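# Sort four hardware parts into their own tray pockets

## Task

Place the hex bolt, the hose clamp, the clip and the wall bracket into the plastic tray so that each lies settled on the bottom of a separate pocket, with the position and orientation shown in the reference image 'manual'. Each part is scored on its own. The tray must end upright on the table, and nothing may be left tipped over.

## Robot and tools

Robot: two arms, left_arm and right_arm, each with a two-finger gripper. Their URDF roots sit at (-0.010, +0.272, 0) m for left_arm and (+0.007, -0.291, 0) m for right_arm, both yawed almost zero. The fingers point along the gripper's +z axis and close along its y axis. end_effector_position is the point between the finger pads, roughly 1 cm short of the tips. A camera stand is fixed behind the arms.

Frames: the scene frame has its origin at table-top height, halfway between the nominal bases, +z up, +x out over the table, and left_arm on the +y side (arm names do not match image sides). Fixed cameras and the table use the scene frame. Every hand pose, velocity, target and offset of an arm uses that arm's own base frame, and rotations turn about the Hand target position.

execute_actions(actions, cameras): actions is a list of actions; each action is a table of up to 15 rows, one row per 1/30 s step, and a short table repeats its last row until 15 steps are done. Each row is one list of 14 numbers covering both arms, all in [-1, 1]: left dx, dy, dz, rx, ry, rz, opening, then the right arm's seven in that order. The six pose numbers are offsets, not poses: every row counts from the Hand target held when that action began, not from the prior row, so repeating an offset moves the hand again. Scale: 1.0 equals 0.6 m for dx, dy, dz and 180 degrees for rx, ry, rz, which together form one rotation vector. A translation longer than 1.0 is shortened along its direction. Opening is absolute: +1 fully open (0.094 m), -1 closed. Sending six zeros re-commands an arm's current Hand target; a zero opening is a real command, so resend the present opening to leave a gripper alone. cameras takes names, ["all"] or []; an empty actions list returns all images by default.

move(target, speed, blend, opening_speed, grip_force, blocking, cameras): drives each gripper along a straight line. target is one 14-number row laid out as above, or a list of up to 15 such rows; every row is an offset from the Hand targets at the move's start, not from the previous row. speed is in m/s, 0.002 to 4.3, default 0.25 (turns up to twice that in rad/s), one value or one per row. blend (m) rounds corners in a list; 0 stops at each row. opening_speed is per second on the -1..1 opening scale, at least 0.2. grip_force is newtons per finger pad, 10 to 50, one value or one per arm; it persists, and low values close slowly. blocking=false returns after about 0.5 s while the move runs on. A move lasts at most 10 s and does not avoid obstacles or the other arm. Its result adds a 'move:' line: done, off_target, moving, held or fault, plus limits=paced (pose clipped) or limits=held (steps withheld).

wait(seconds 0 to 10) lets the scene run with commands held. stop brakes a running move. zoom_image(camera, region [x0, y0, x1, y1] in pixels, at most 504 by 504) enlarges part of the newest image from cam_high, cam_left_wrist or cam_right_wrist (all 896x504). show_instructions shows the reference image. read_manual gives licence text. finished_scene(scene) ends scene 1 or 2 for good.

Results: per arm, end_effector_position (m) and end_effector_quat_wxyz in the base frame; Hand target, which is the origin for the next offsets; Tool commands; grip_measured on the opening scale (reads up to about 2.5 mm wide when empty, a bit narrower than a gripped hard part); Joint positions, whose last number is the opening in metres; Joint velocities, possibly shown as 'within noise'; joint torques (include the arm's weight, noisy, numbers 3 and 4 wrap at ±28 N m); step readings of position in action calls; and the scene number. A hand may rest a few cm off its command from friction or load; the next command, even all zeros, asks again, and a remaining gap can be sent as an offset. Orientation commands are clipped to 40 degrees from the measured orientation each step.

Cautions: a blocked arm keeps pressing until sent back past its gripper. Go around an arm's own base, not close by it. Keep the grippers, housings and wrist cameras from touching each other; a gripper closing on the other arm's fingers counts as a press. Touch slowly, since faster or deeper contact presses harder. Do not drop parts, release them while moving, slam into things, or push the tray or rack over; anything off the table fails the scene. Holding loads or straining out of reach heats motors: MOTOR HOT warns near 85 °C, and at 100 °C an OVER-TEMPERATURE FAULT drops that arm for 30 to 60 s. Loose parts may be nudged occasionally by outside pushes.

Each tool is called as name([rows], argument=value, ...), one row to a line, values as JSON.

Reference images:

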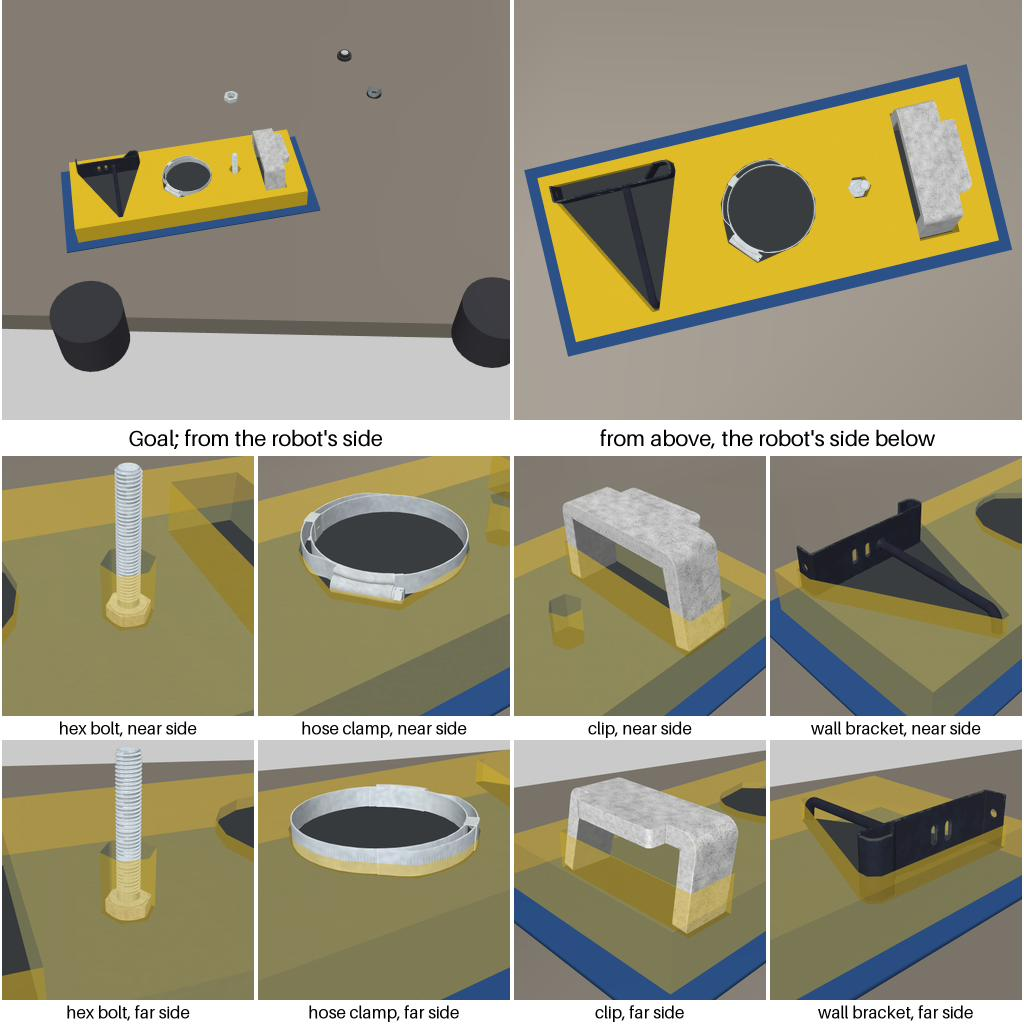

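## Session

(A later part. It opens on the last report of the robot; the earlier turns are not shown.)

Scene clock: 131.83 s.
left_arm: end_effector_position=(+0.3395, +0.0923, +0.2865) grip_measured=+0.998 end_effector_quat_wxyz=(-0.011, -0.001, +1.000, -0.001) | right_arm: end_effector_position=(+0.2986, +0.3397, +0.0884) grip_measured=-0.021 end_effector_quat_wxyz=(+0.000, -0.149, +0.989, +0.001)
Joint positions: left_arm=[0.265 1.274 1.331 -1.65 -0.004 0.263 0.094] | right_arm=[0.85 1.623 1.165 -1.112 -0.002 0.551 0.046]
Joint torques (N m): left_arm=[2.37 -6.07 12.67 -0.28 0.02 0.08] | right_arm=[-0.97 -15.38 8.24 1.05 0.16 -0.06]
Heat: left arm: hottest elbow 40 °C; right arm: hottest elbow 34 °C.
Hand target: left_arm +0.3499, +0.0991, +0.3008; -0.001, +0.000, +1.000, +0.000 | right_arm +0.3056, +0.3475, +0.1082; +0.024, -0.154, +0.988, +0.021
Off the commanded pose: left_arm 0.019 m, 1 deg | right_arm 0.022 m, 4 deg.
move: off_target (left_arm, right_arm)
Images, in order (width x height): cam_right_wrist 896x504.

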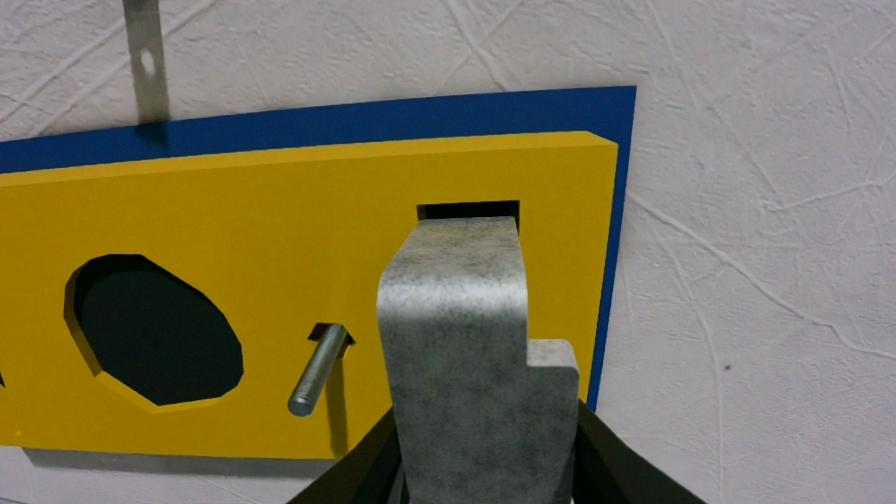

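move([
  [0,0,0,0,0,0,1,0.025,0.013,0.05,0.002,-0.002,0.002,-0.5],
  [0,0,0,0,0,0,1,0.004,-0.003,-0.005,0.002,-0.002,0.002,-0.5],
], cameras=["cam_right_wrist"], speed=0.1)

Scene clock: 133.97 s.
left_arm: end_effector_position=(+0.3395, +0.0923, +0.2865) grip_measured=+0.998 end_effector_quat_wxyz=(-0.011, -0.001, +1.000, -0.001) | right_arm: end_effector_position=(+0.3012, +0.3421, +0.0888) grip_measured=-0.021 end_effector_quat_wxyz=(+0.006, -0.158, +0.987, +0.007)
Joint positions: left_arm=[0.265 1.274 1.331 -1.65 -0.004 0.263 0.094] | right_arm=[0.849 1.621 1.164 -1.096 -0.002 0.533 0.046]
Joint torques (N m): left_arm=[2.32 -6.95 12.56 -0.39 0.04 0.07] | right_arm=[-1.32 -15.21 7.47 1.02 0.14 0]
Heat: left arm: hottest elbow 40 °C; right arm: hottest elbow 34 °C.
Hand target: left_arm +0.3499, +0.0991, +0.3008; -0.001, +0.000, +1.000, +0.000 | right_arm +0.3080, +0.3456, +0.1051; +0.028, -0.157, +0.987, +0.023
Off the commanded pose: left_arm 0.019 m, 1 deg | right_arm 0.018 m, 3 deg.
move: off_target (left_arm, right_arm)
Images, in order (width x height): cam_right_wrist 896x504.

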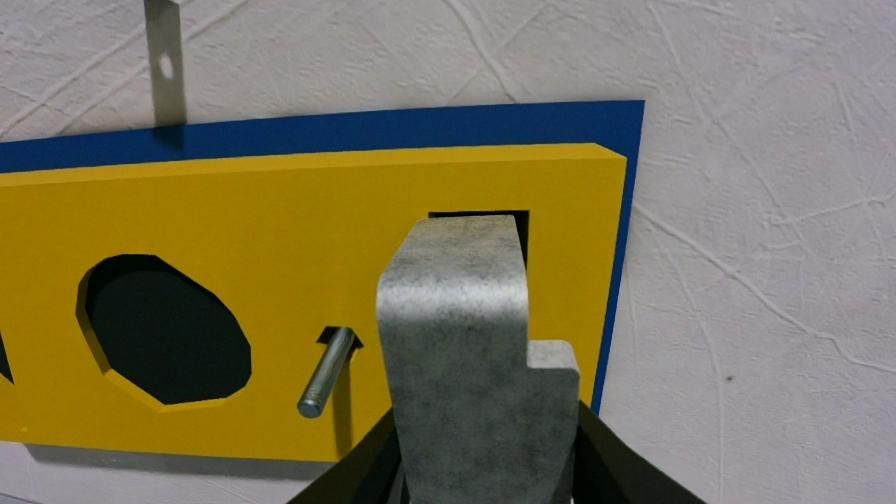

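move([
  [0,0,0,0,0,0,1,0.025,-0.03,0.05,0.0,0,0,-0.5],
  [0,0,0,0,0,0,1,0.003,-0.012,-0.002,0.0,0,0,-0.5],
], cameras=["cam_right_wrist"], speed=0.1)

Scene clock: 136.20 s.
left_arm: end_effector_position=(+0.3395, +0.0923, +0.2865) grip_measured=+0.998 end_effector_quat_wxyz=(-0.011, -0.001, +1.000, -0.001) | right_arm: end_effector_position=(+0.3061, +0.3274, +0.0904) grip_measured=-0.022 end_effector_quat_wxyz=(+0.009, -0.158, +0.987, +0.008)
Joint positions: left_arm=[0.265 1.274 1.331 -1.65 -0.004 0.263 0.094] | right_arm=[0.819 1.597 1.139 -1.088 -0.002 0.503 0.046]
Joint torques (N m): left_arm=[2.32 -6.3 12.53 -0.29 0.02 0.1] | right_arm=[-0.32 -13.74 8.42 1.05 0.07 0.25]
Heat: left arm: hottest elbow 40 °C; right arm: hottest elbow 34 °C.
Hand target: left_arm +0.3499, +0.0991, +0.3008; -0.001, +0.000, +1.000, +0.000 | right_arm +0.3098, +0.3383, +0.1039; +0.028, -0.157, +0.987, +0.023
Off the commanded pose: left_arm 0.019 m, 1 deg | right_arm 0.018 m, 3 deg.
move: off_target (left_arm, right_arm)
Images, in order (width x height): cam_right_wrist 896x504.

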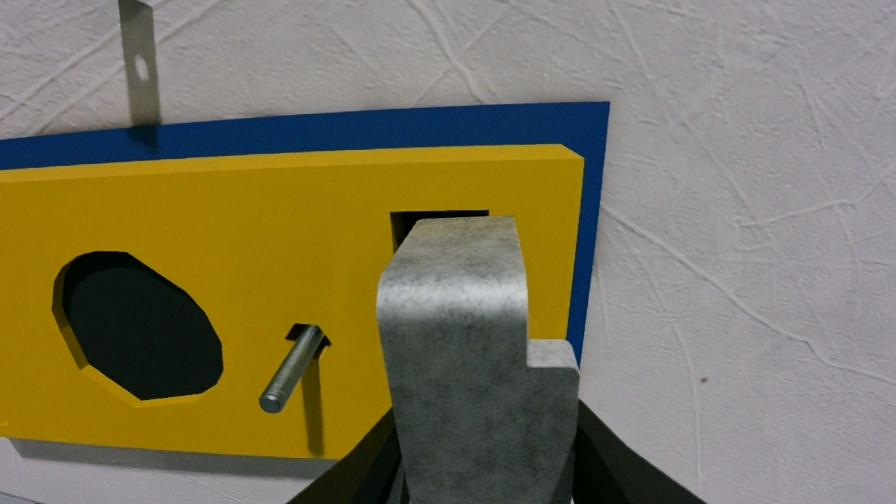

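move([
  [0,0,0,0,0,0,1,-0.0107,0.0097,0.0,0.0,0,0,-0.5],
], cameras=["cam_right_wrist"], speed=0.1)

Scene clock: 137.47 s.
left_arm: end_effector_position=(+0.3395, +0.0923, +0.2865) grip_measured=+0.998 end_effector_quat_wxyz=(-0.011, -0.001, +1.000, -0.001) | right_arm: end_effector_position=(+0.3000, +0.3330, +0.0904) grip_measured=-0.022 end_effector_quat_wxyz=(+0.009, -0.157, +0.988, +0.008)
Joint positions: left_arm=[0.265 1.274 1.331 -1.65 -0.004 0.263 0.094] | right_arm=[0.838 1.597 1.139 -1.088 -0.002 0.522 0.046]
Joint torques (N m): left_arm=[2.08 -6.07 12.56 -0.39 0.02 0.09] | right_arm=[-0.26 -13.68 8.39 1.06 0.12 0.15]
Heat: left arm: hottest elbow 41 °C; right arm: hottest elbow 34 °C.
Hand target: left_arm +0.3499, +0.0991, +0.3008; -0.001, +0.000, +1.000, +0.000 | right_arm +0.3033, +0.3442, +0.1039; +0.028, -0.157, +0.987, +0.023
Off the commanded pose: left_arm 0.019 m, 1 deg | right_arm 0.018 m, 3 deg.
move: off_target (left_arm, right_arm)
Images, in order (width x height): cam_right_wrist 896x504.

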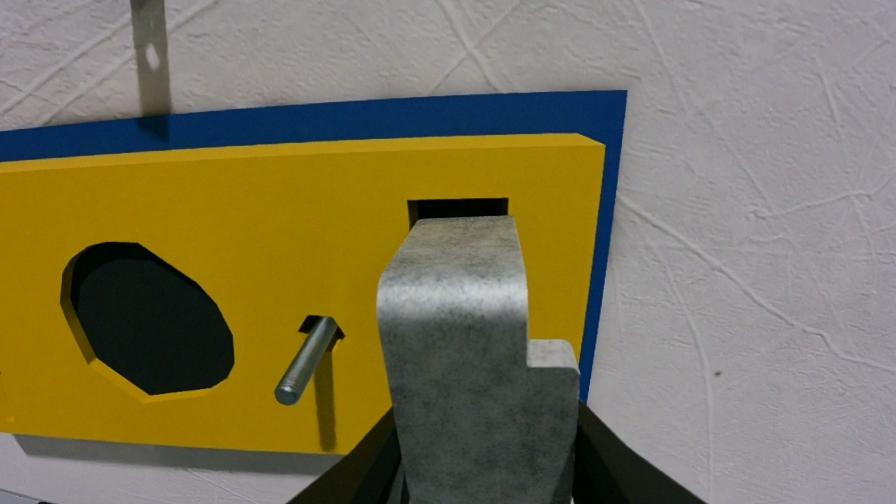

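move([
  [0,0,0,0,0,0,1,0.025,0.03,0.05,0.0,0,0,-0.5],
  [0,0,0,0,0,0,1,0.0033,0.006,-0.003,0.0,0,0,-0.5],
], cameras=["cam_right_wrist"], speed=0.1)

Scene clock: 139.60 s.
left_arm: end_effector_position=(+0.3395, +0.0923, +0.2865) grip_measured=+0.998 end_effector_quat_wxyz=(-0.011, -0.001, +1.000, -0.001) | right_arm: end_effector_position=(+0.3027, +0.3370, +0.0886) grip_measured=-0.022 end_effector_quat_wxyz=(+0.007, -0.156, +0.988, +0.007)
Joint positions: left_arm=[0.265 1.274 1.331 -1.65 -0.004 0.263 0.094] | right_arm=[0.839 1.613 1.153 -1.09 -0.002 0.526 0.046]
Joint torques (N m): left_arm=[2.2 -6.18 12.59 -0.35 0.02 0.08] | right_arm=[-0.15 -14.21 8.03 1.2 0.12 0.16]
Heat: left arm: hottest elbow 41 °C; right arm: hottest elbow 34 °C.
Hand target: left_arm +0.3499, +0.0991, +0.3008; -0.001, +0.000, +1.000, +0.000 | right_arm +0.3053, +0.3478, +0.1021; +0.028, -0.157, +0.987, +0.023
Off the commanded pose: left_arm 0.019 m, 1 deg | right_arm 0.018 m, 3 deg.
move: off_target (left_arm, right_arm)
Images, in order (width x height): cam_right_wrist 896x504.

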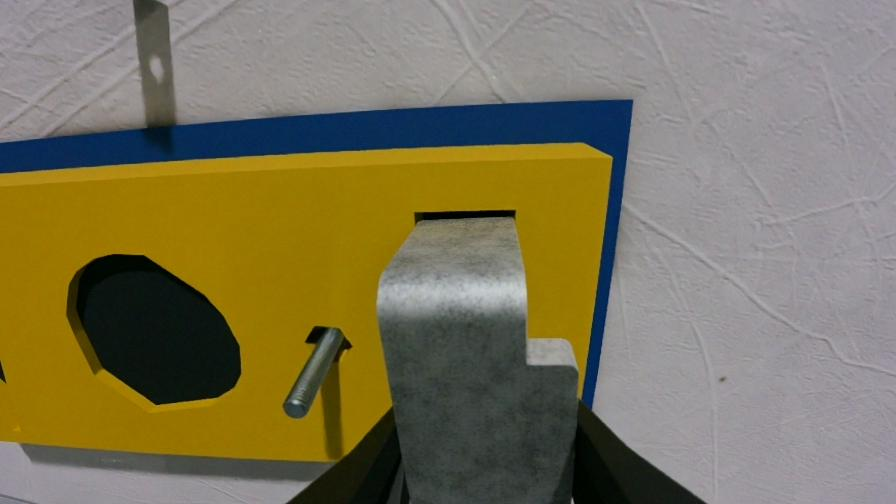

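move([
  [0,0,0,0,0,0,1,0.0,0.002,-0.04,0.0,0,0,-0.5],
], cameras=["cam_right_wrist"], speed=0.06)

Scene clock: 140.67 s.
left_arm: end_effector_position=(+0.3395, +0.0923, +0.2865) grip_measured=+0.998 end_effector_quat_wxyz=(-0.011, -0.001, +1.000, -0.001) | right_arm: end_effector_position=(+0.3071, +0.3398, +0.0825) grip_measured=-0.022 end_effector_quat_wxyz=(+0.024, -0.156, +0.987, +0.014)
Joint positions: left_arm=[0.265 1.274 1.331 -1.65 -0.004 0.263 0.094] | right_arm=[0.84 1.613 1.134 -1.038 0.008 0.527 0.046]
Joint torques (N m): left_arm=[2.08 -6.24 12.53 -0.38 0.04 0.07] | right_arm=[-0.15 -11.52 6.95 1.68 -0.21 0.17]
Heat: left arm: hottest elbow 41 °C; right arm: hottest elbow 34 °C.
Hand target: left_arm +0.3499, +0.0991, +0.3008; -0.001, +0.000, +1.000, +0.000 | right_arm +0.3054, +0.3491, +0.0782; +0.028, -0.157, +0.987, +0.023
Off the commanded pose: left_arm 0.019 m, 1 deg | right_arm 0.010 m, 1 deg.
move: off_target (left_arm)
Images, in order (width x height): cam_right_wrist 896x504.

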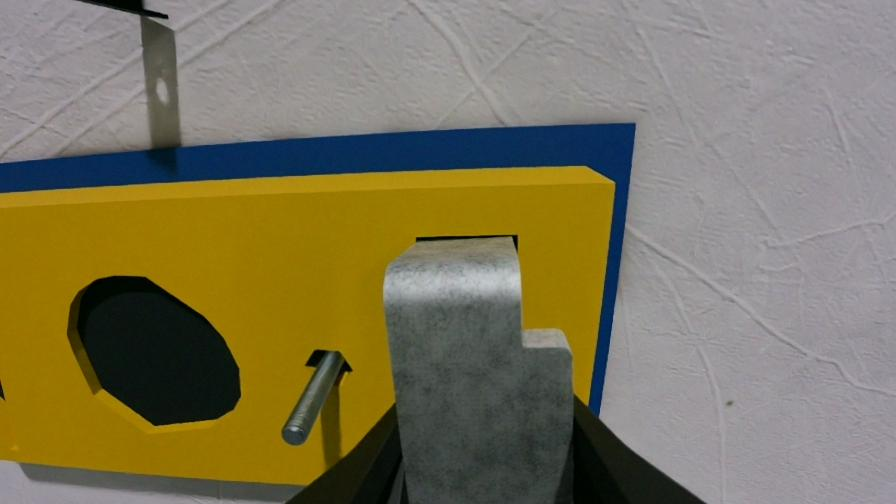

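move([
  [0,0,0,0,0,0,1,-0.012,-0.006,0.015,0.0,0,0,-0.5],
  [0,0,0,0,0,0,1,-0.016,-0.009,0.0,0.0,0,0,-0.5],
], cameras=["cam_right_wrist"], speed=0.06)

zoom_image(camera="cam_right_wrist", region=[360, 160, 640, 360])

Scene clock: 142.30 s.
left_arm: end_effector_position=(+0.3395, +0.0923, +0.2865) grip_measured=+0.998 end_effector_quat_wxyz=(-0.011, -0.001, +1.000, -0.001) | right_arm: end_effector_position=(+0.3035, +0.3375, +0.0751) grip_measured=-0.023 end_effector_quat_wxyz=(+0.024, -0.150, +0.988, +0.016)
Joint positions: left_arm=[0.265 1.274 1.331 -1.65 -0.004 0.263 0.094] | right_arm=[0.841 1.611 1.11 -1.013 0.005 0.54 0.046]
Joint torques (N m): left_arm=[1.79 -6.3 12.56 -0.28 0.01 0.07] | right_arm=[0.26 -13.27 6.64 1.11 -0.1 0.1]
Heat: left arm: hottest elbow 41 °C; right arm: hottest elbow 34 °C.
Hand target: left_arm +0.3499, +0.0991, +0.3008; -0.001, +0.000, +1.000, +0.000 | right_arm +0.2958, +0.3436, +0.0782; +0.028, -0.157, +0.987, +0.023
Off the commanded pose: left_arm 0.019 m, 1 deg | right_arm 0.010 m, 1 deg.
move: off_target (left_arm)
Images, in order (width x height): cam_right_wrist 896x504.

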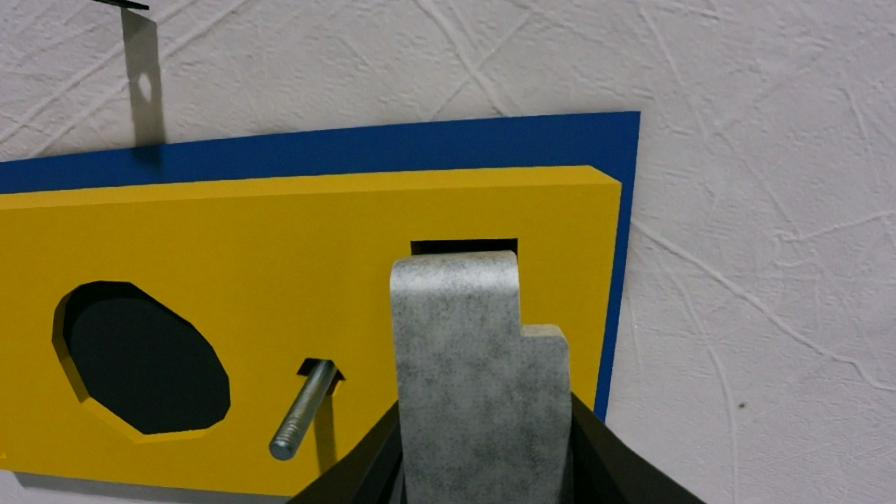

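Scaled by 1.800 from the camera's 896x504 image, which has a finer 1280x720 frame.

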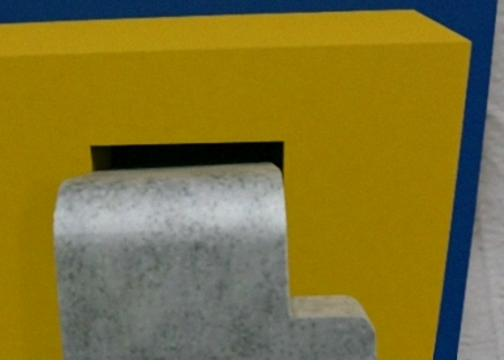

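wait(seconds=0.1, cameras=["cam_left_wrist","cam_high"])

zoom_image(camera="cam_left_wrist", region=[780, 110, 896, 310])

zoom_image(camera="cam_high", region=[430, 110, 530, 210])

Scene clock: 142.67 s.
left_arm: end_effector_position=(+0.3395, +0.0923, +0.2865) grip_measured=+0.998 end_effector_quat_wxyz=(-0.011, -0.001, +1.000, -0.001) | right_arm: end_effector_position=(+0.3034, +0.3376, +0.0750) grip_measured=-0.023 end_effector_quat_wxyz=(+0.024, -0.150, +0.988, +0.016)
Joint positions: left_arm=[0.265 1.274 1.331 -1.65 -0.004 0.263 0.094] | right_arm=[0.842 1.611 1.109 -1.012 0.005 0.54 0.046]
Joint torques (N m): left_arm=[2.14 -6.71 12.62 -0.31 0.02 0.06] | right_arm=[0.26 -13.27 6.43 0.95 -0.11 0.11]
Heat: left arm: hottest elbow 41 °C; right arm: hottest elbow 34 °C.
Hand target: left_arm +0.3499, +0.0991, +0.3008; -0.001, +0.000, +1.000, +0.000 | right_arm +0.2956, +0.3437, +0.0781; +0.028, -0.157, +0.987, +0.023
Tool commands: left_gripper/opening=+1.0 right_gripper/opening=-0.5
Off the commanded pose: left_arm 0.019 m, 1 deg | right_arm 0.010 m, 1 deg.
wait: 0.10 s; at rest from the start
Images, in order (width x height): cam_high 896x504, cam_left_wrist 896x504.

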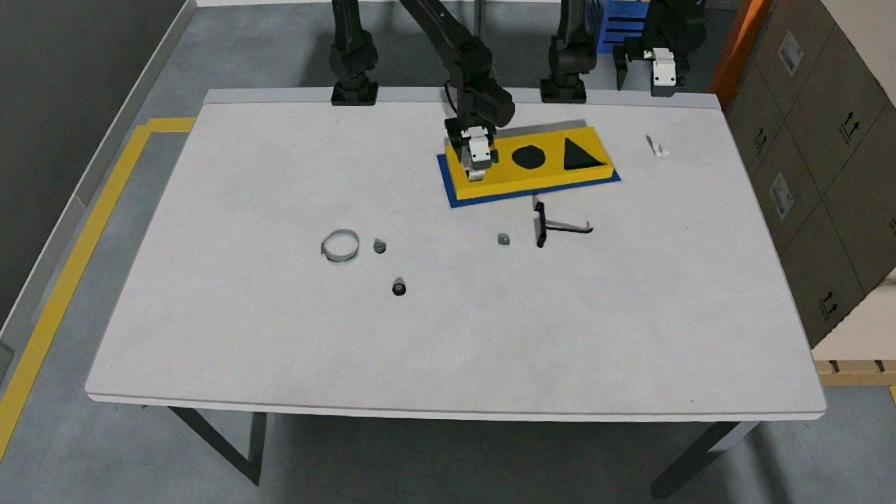

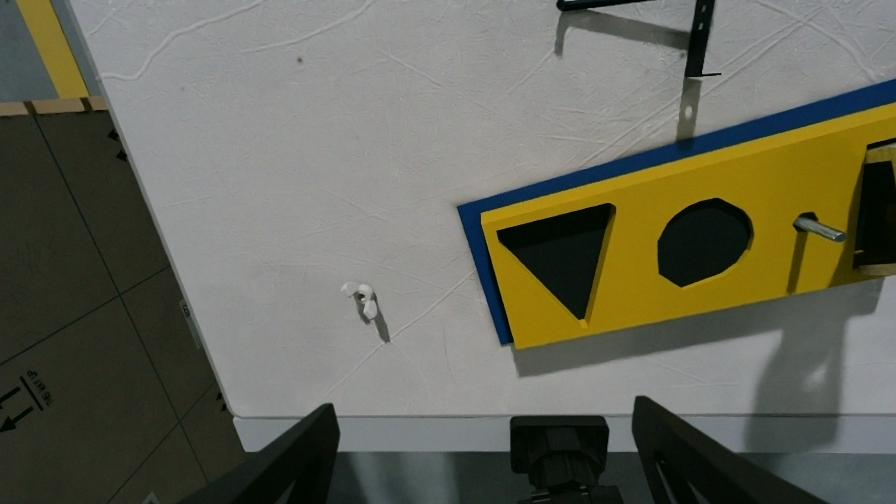

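Scaled by 2.520 from the camera's 896x504 image, which has a finer 1280x720 frame.

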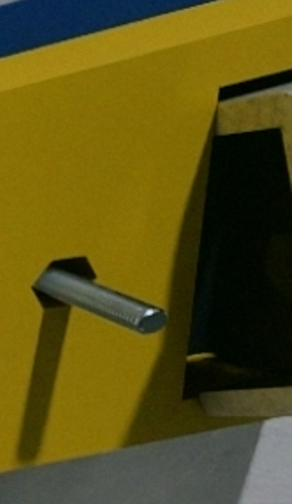

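Scaled by 5.040 from the camera's 896x504 image, which has a finer 1280x720 frame.

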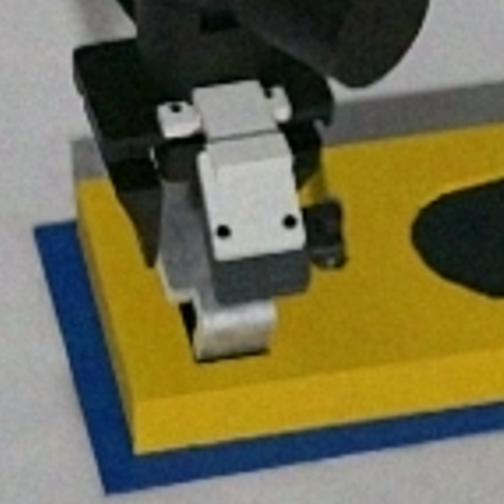

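move([
  [0,0,0,0,0,0,1,0.014,0.004,-0.012,0.0,0,0,-0.5],
], cameras=["cam_left_wrist","cam_right_wrist"], speed=0.03)

zoom_image(camera="cam_left_wrist", region=[780, 110, 896, 310])

Scene clock: 143.63 s.
left_arm: end_effector_position=(+0.3395, +0.0923, +0.2865) grip_measured=+0.998 end_effector_quat_wxyz=(-0.011, -0.001, +1.000, -0.001) | right_arm: end_effector_position=(+0.3036, +0.3379, +0.0750) grip_measured=-0.023 end_effector_quat_wxyz=(+0.024, -0.150, +0.988, +0.017)
Joint positions: left_arm=[0.265 1.274 1.331 -1.65 -0.004 0.263 0.094] | right_arm=[0.842 1.611 1.109 -1.011 0.005 0.54 0.046]
Joint torques (N m): left_arm=[2.02 -6.3 12.53 -0.28 0.02 0.08] | right_arm=[-0.38 -11.05 7.36 1.43 -0.13 -0.01]
Heat: left arm: hottest elbow 41 °C; right arm: hottest elbow 34 °C.
Hand target: left_arm +0.3499, +0.0991, +0.3008; -0.001, +0.000, +1.000, +0.000 | right_arm +0.3041, +0.3461, +0.0710; +0.028, -0.157, +0.987, +0.023
Off the commanded pose: left_arm 0.019 m, 1 deg | right_arm 0.009 m, 1 deg.
move: off_target (left_arm)
Images, in order (width x height): cam_left_wrist 896x504, cam_right_wrist 896x504.

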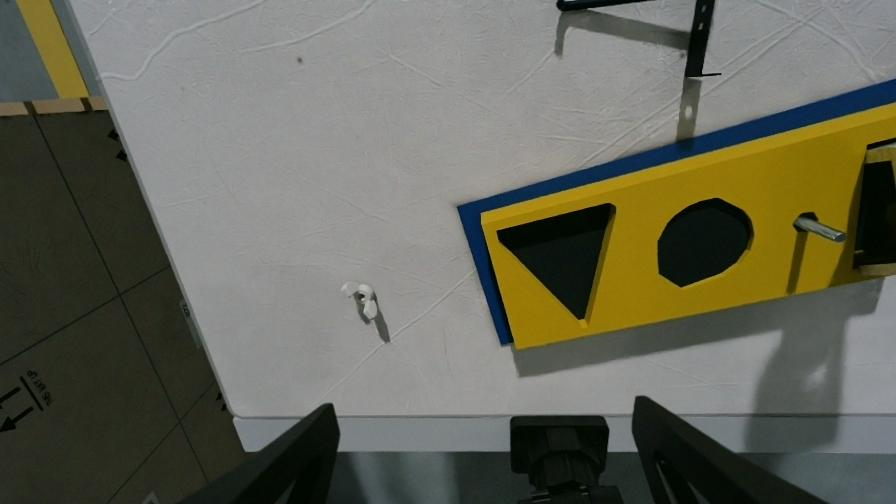

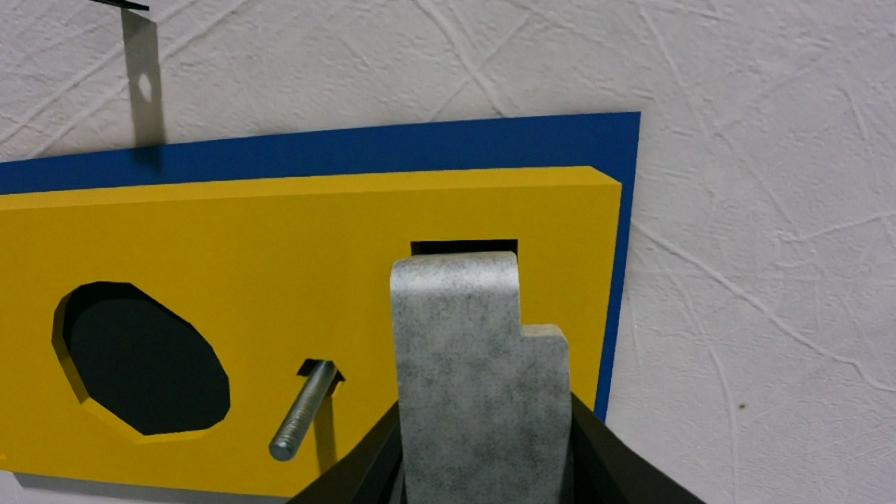

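Scaled by 2.520 from the camera's 896x504 image, which has a finer 1280x720 frame.

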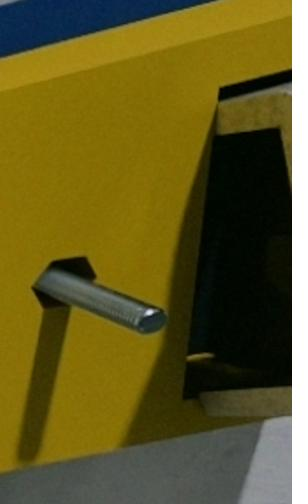

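move([
  [0,0,0,0,0,0,1,0.02,0.006,0.006,0.0,0,0,-0.5],
], cameras=["cam_left_wrist","cam_right_wrist"], speed=0.03)

zoom_image(camera="cam_left_wrist", region=[780, 110, 896, 310])

Scene clock: 144.53 s.
left_arm: end_effector_position=(+0.3395, +0.0923, +0.2865) grip_measured=+0.998 end_effector_quat_wxyz=(-0.011, -0.001, +1.000, -0.001) | right_arm: end_effector_position=(+0.3037, +0.3376, +0.0740) grip_measured=-0.023 end_effector_quat_wxyz=(+0.023, -0.150, +0.988, +0.016)
Joint positions: left_arm=[0.265 1.274 1.331 -1.65 -0.004 0.263 0.094] | right_arm=[0.841 1.613 1.109 -1.011 0.005 0.54 0.046]
Joint torques (N m): left_arm=[2.02 -6.18 12.6 -0.34 0 0.1] | right_arm=[-1.32 -9.58 10.15 0.87 -0.15 -0.15]
Heat: left arm: hottest elbow 41 °C; right arm: hottest elbow 34 °C.
Hand target: left_arm +0.3499, +0.0991, +0.3008; -0.001, +0.000, +1.000, +0.000 | right_arm +0.3161, +0.3497, +0.0745; +0.028, -0.157, +0.987, +0.023
Off the commanded pose: left_arm 0.019 m, 1 deg | right_arm 0.017 m, 1 deg.
move: off_target (left_arm, right_arm)
Images, in order (width x height): cam_left_wrist 896x504, cam_right_wrist 896x504.

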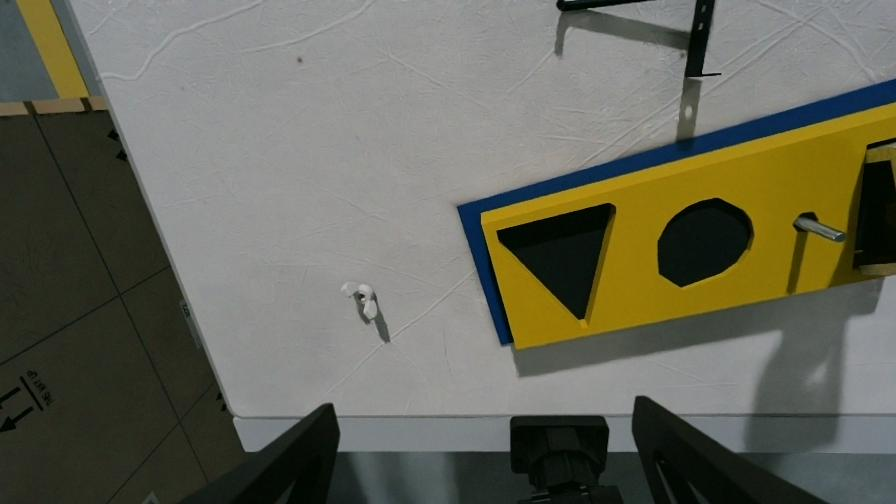

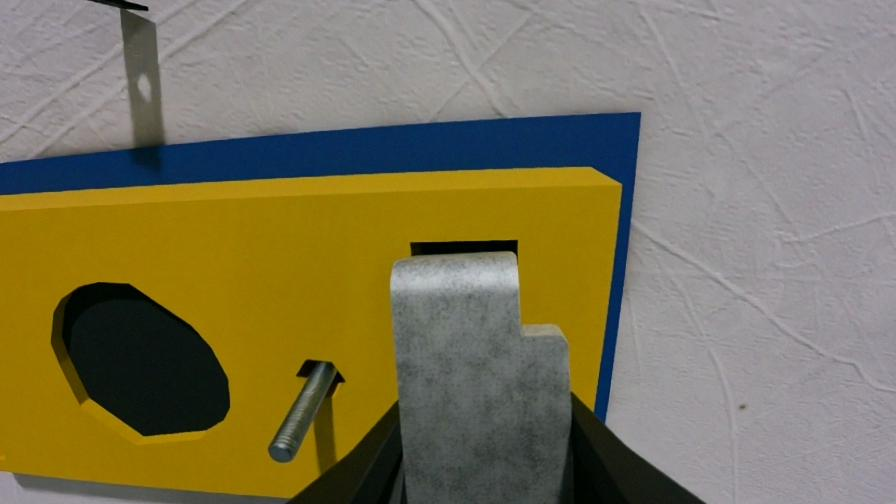

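Scaled by 2.520 from the camera's 896x504 image, which has a finer 1280x720 frame.

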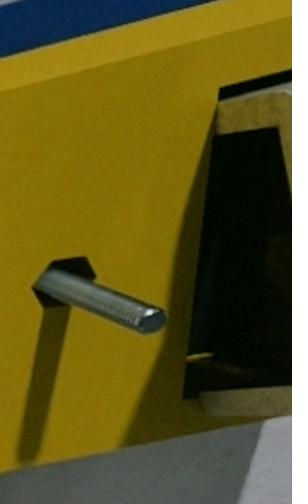

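move([
  [0,0,0,0,0,0,1,0.0,0.0,0.02,0.0,0,0,-0.5],
], cameras=["cam_left_wrist","cam_right_wrist"], speed=0.03)

zoom_image(camera="cam_left_wrist", region=[780, 110, 896, 310])

Scene clock: 151.37 s.
left_arm: end_effector_position=(+0.3395, +0.0923, +0.2865) grip_measured=+0.998 end_effector_quat_wxyz=(-0.011, -0.001, +1.000, -0.001) | right_arm: end_effector_position=(+0.3037, +0.3378, +0.0746) grip_measured=-0.023 end_effector_quat_wxyz=(+0.021, -0.150, +0.988, +0.014)
Joint positions: left_arm=[0.265 1.274 1.331 -1.65 -0.004 0.263 0.094] | right_arm=[0.841 1.616 1.115 -1.019 0.005 0.54 0.046]
Joint torques (N m): left_arm=[2.02 -6.12 12.53 -0.39 0.01 0.08] | right_arm=[-1.38 -11.16 11.07 0.2 -0.13 -0.17]
Heat: left arm: hottest elbow 42 °C; right arm: hottest elbow 34 °C.
Hand target: left_arm +0.3499, +0.0991, +0.3008; -0.001, +0.000, +1.000, +0.000 | right_arm +0.3161, +0.3496, +0.0865; +0.028, -0.157, +0.987, +0.023
Off the commanded pose: left_arm 0.019 m, 1 deg | right_arm 0.021 m, 2 deg.
move: off_target (left_arm, right_arm)
Images, in order (width x height): cam_left_wrist 896x504, cam_right_wrist 896x504.

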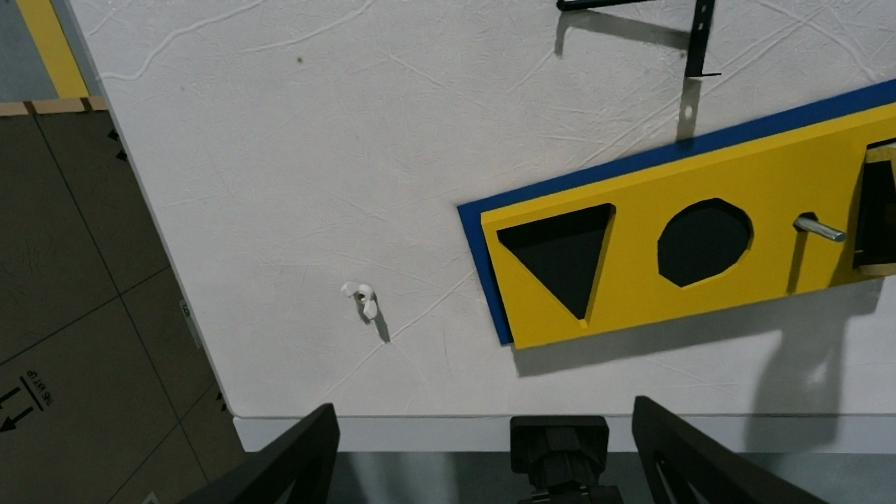

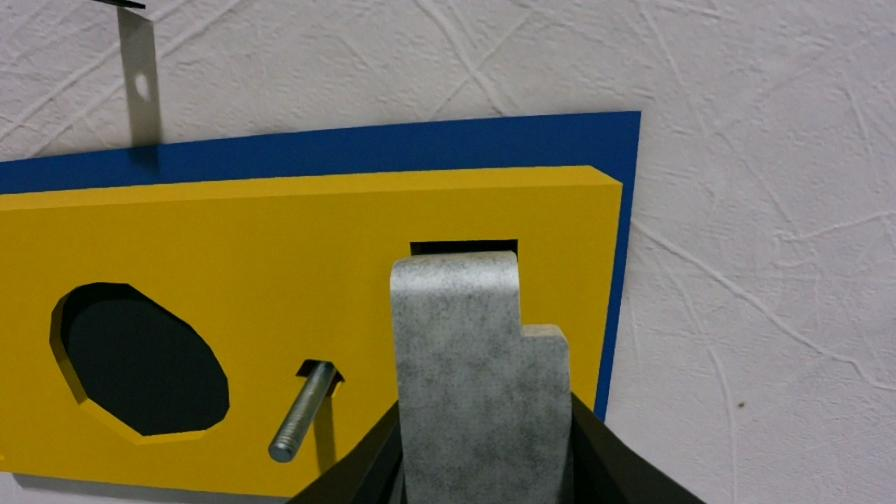

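Scaled by 2.520 from the camera's 896x504 image, which has a finer 1280x720 frame.

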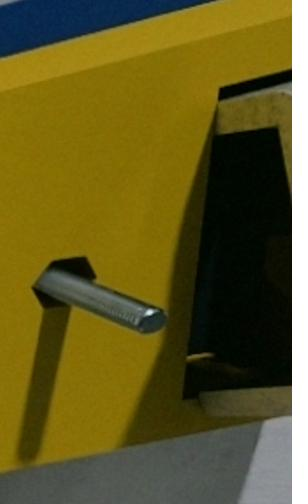

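move([
  [0,0,0,0,0,0,1,0.025,0.01,0.025,0.0,0,0,-0.5],
  [0,0,0,0,0,0,1,0.0,0.0,-0.01,0.0,0,0,-0.5],
], cameras=["cam_left_wrist","cam_right_wrist"], speed=0.05)

zoom_image(camera="cam_left_wrist", region=[780, 110, 896, 310])

Scene clock: 153.27 s.
left_arm: end_effector_position=(+0.3395, +0.0923, +0.2865) grip_measured=+0.998 end_effector_quat_wxyz=(-0.011, -0.001, +1.000, -0.001) | right_arm: end_effector_position=(+0.3113, +0.3414, +0.0753) grip_measured=-0.023 end_effector_quat_wxyz=(+0.014, -0.154, +0.988, +0.010)
Joint positions: left_arm=[0.265 1.274 1.331 -1.65 -0.004 0.263 0.094] | right_arm=[0.833 1.642 1.151 -1.044 0.002 0.524 0.046]
Joint torques (N m): left_arm=[2.14 -6.36 12.62 -0.34 0.02 0.08] | right_arm=[-0.79 -13.1 7.68 1.62 -0.02 0.02]
Heat: left arm: hottest elbow 42 °C; right arm: hottest elbow 34 °C.
Hand target: left_arm +0.3499, +0.0991, +0.3008; -0.001, +0.000, +1.000, +0.000 | right_arm +0.3161, +0.3497, +0.0805; +0.028, -0.157, +0.987, +0.023
Off the commanded pose: left_arm 0.019 m, 1 deg | right_arm 0.011 m, 2 deg.
move: off_target (left_arm, right_arm)
Images, in order (width x height): cam_left_wrist 896x504, cam_right_wrist 896x504.

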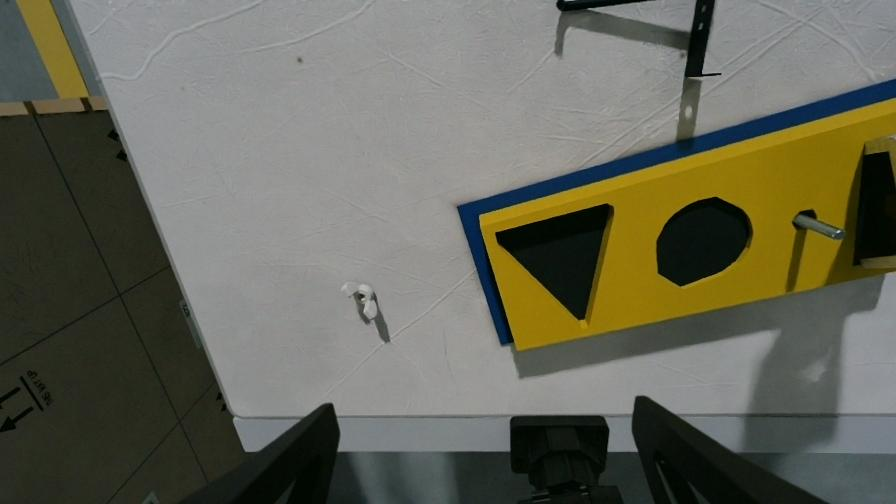

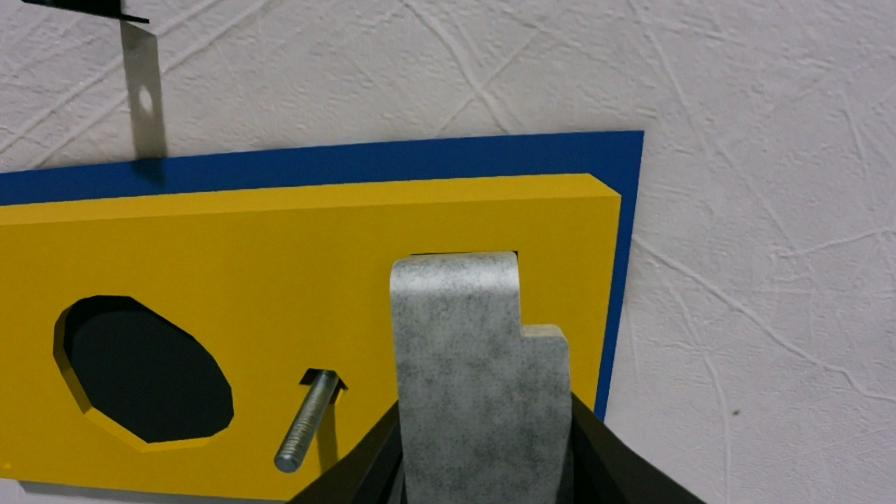

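Scaled by 2.520 from the camera's 896x504 image, which has a finer 1280x720 frame.

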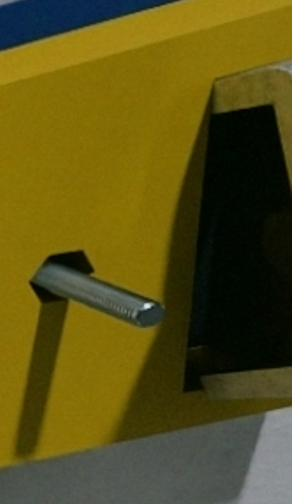

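move([
  [0,0,0,0,0,0,1,-0.012,-0.004,-0.015,0.0,0,0,-0.5],
  [0,0,0,0,0,0,1,-0.02,-0.007,-0.025,0.0,0,0,-0.5],
], cameras=["cam_left_wrist","cam_right_wrist"], speed=0.03)

zoom_image(camera="cam_left_wrist", region=[780, 110, 896, 310])

Scene clock: 154.87 s.
left_arm: end_effector_position=(+0.3395, +0.0923, +0.2865) grip_measured=+0.998 end_effector_quat_wxyz=(-0.011, -0.001, +1.000, -0.001) | right_arm: end_effector_position=(+0.3119, +0.3420, +0.0728) grip_measured=-0.023 end_effector_quat_wxyz=(+0.028, -0.152, +0.988, +0.022)
Joint positions: left_arm=[0.265 1.274 1.331 -1.65 -0.004 0.263 0.094] | right_arm=[0.833 1.627 1.122 -0.995 0.002 0.528 0.046]
Joint torques (N m): left_arm=[2.02 -6.36 12.49 -0.29 0.01 0.07] | right_arm=[0.09 -12.16 5.67 1.29 0.01 0.12]
Heat: left arm: hottest elbow 42 °C; right arm: hottest elbow 34 °C.
Hand target: left_arm +0.3499, +0.0991, +0.3008; -0.001, +0.000, +1.000, +0.000 | right_arm +0.3041, +0.3454, +0.0655; +0.028, -0.157, +0.987, +0.023
Off the commanded pose: left_arm 0.019 m, 1 deg | right_arm 0.011 m, 1 deg.
move: off_target (left_arm, right_arm)
Images, in order (width x height): cam_left_wrist 896x504, cam_right_wrist 896x504.

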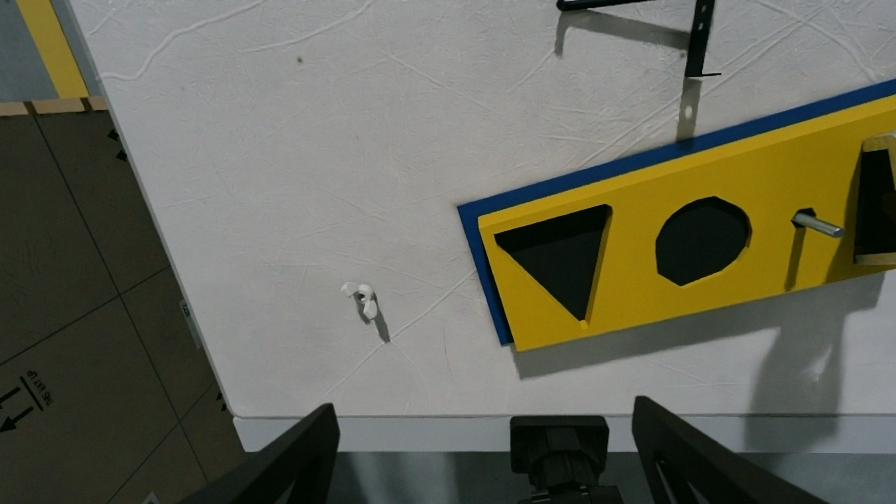

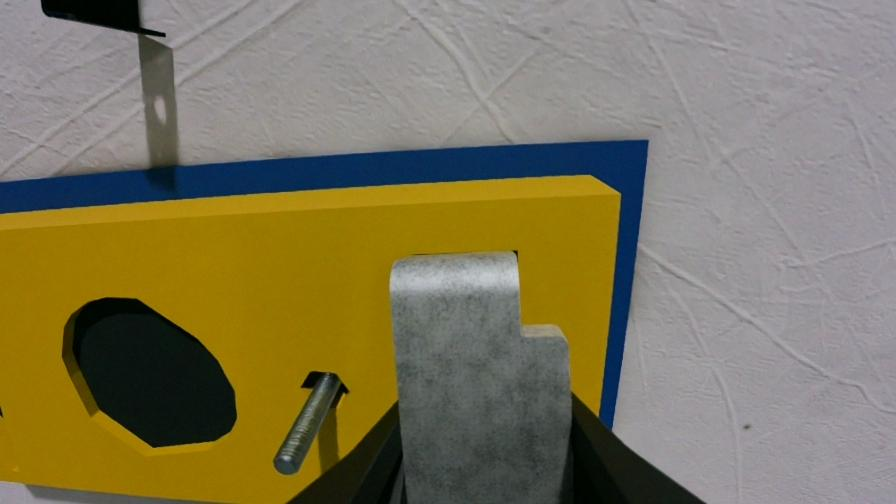

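Scaled by 2.520 from the camera's 896x504 image, which has a finer 1280x720 frame.

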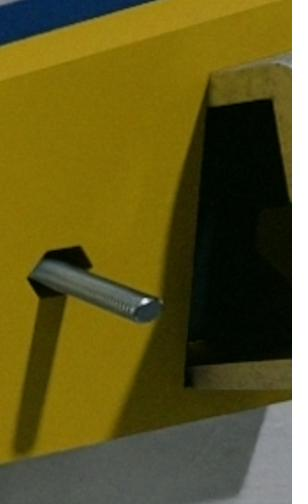

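move([
  [0,0,0,0,0,0,1,0.004,0,-0.03,0.0,0,0,-0.5],
], cameras=["cam_left_wrist","cam_right_wrist"], speed=0.03)

zoom_image(camera="cam_left_wrist", region=[780, 110, 896, 310])

Scene clock: 156.37 s.
left_arm: end_effector_position=(+0.3395, +0.0923, +0.2865) grip_measured=+0.998 end_effector_quat_wxyz=(-0.011, -0.001, +1.000, -0.001) | right_arm: end_effector_position=(+0.3127, +0.3428, +0.0720) grip_measured=-0.023 end_effector_quat_wxyz=(+0.036, -0.152, +0.987, +0.028)
Joint positions: left_arm=[0.265 1.274 1.331 -1.65 -0.004 0.263 0.094] | right_arm=[0.833 1.62 1.11 -0.971 0.002 0.528 0.046]
Joint torques (N m): left_arm=[2.26 -6.42 12.64 -0.27 0.01 0.07] | right_arm=[-0.15 -9.05 5.16 2.17 -0.01 0.07]
Heat: left arm: hottest elbow 42 °C; right arm: hottest elbow 34 °C.
Hand target: left_arm +0.3499, +0.0991, +0.3008; -0.001, +0.000, +1.000, +0.000 | right_arm +0.3065, +0.3455, +0.0475; +0.028, -0.157, +0.987, +0.023
Off the commanded pose: left_arm 0.019 m, 1 deg | right_arm 0.025 m, 1 deg.
move: off_target (left_arm, right_arm)
Images, in order (width x height): cam_left_wrist 896x504, cam_right_wrist 896x504.

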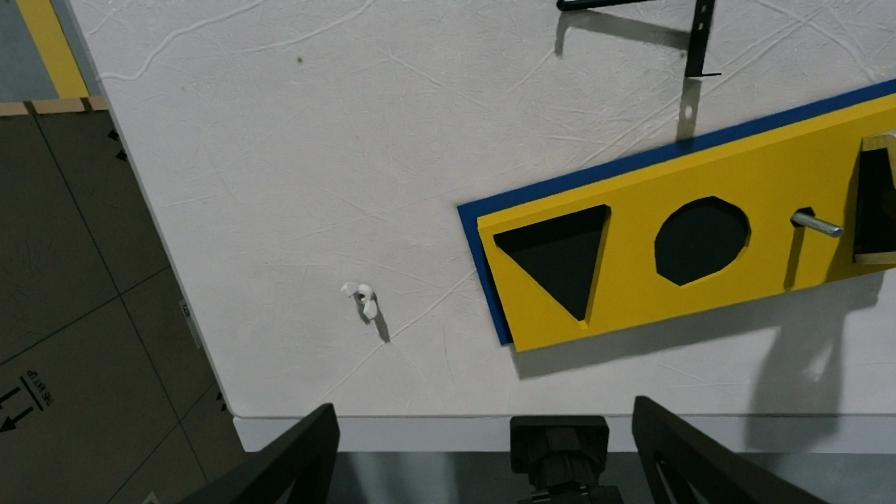

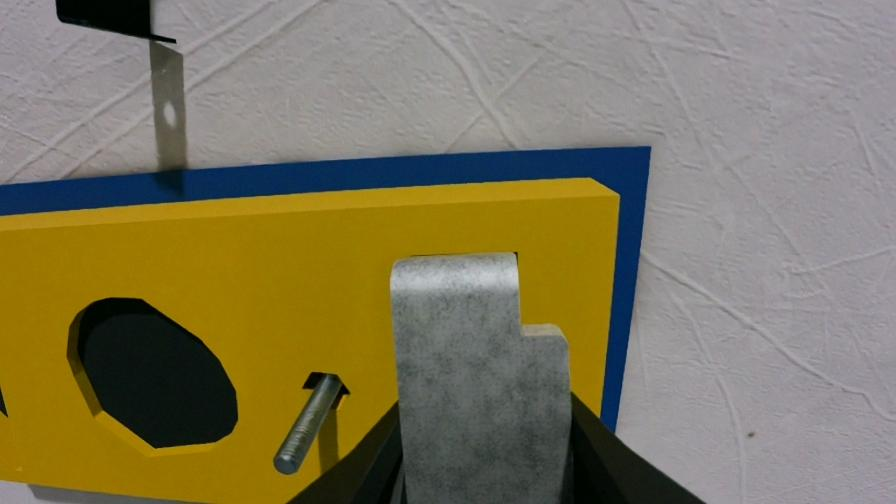

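Scaled by 2.520 from the camera's 896x504 image, which has a finer 1280x720 frame.

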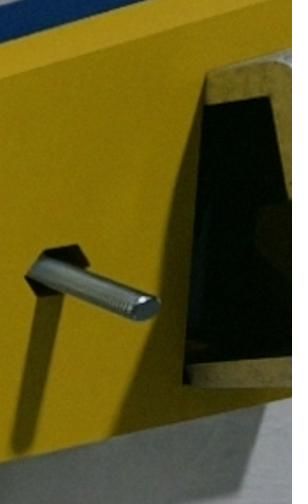

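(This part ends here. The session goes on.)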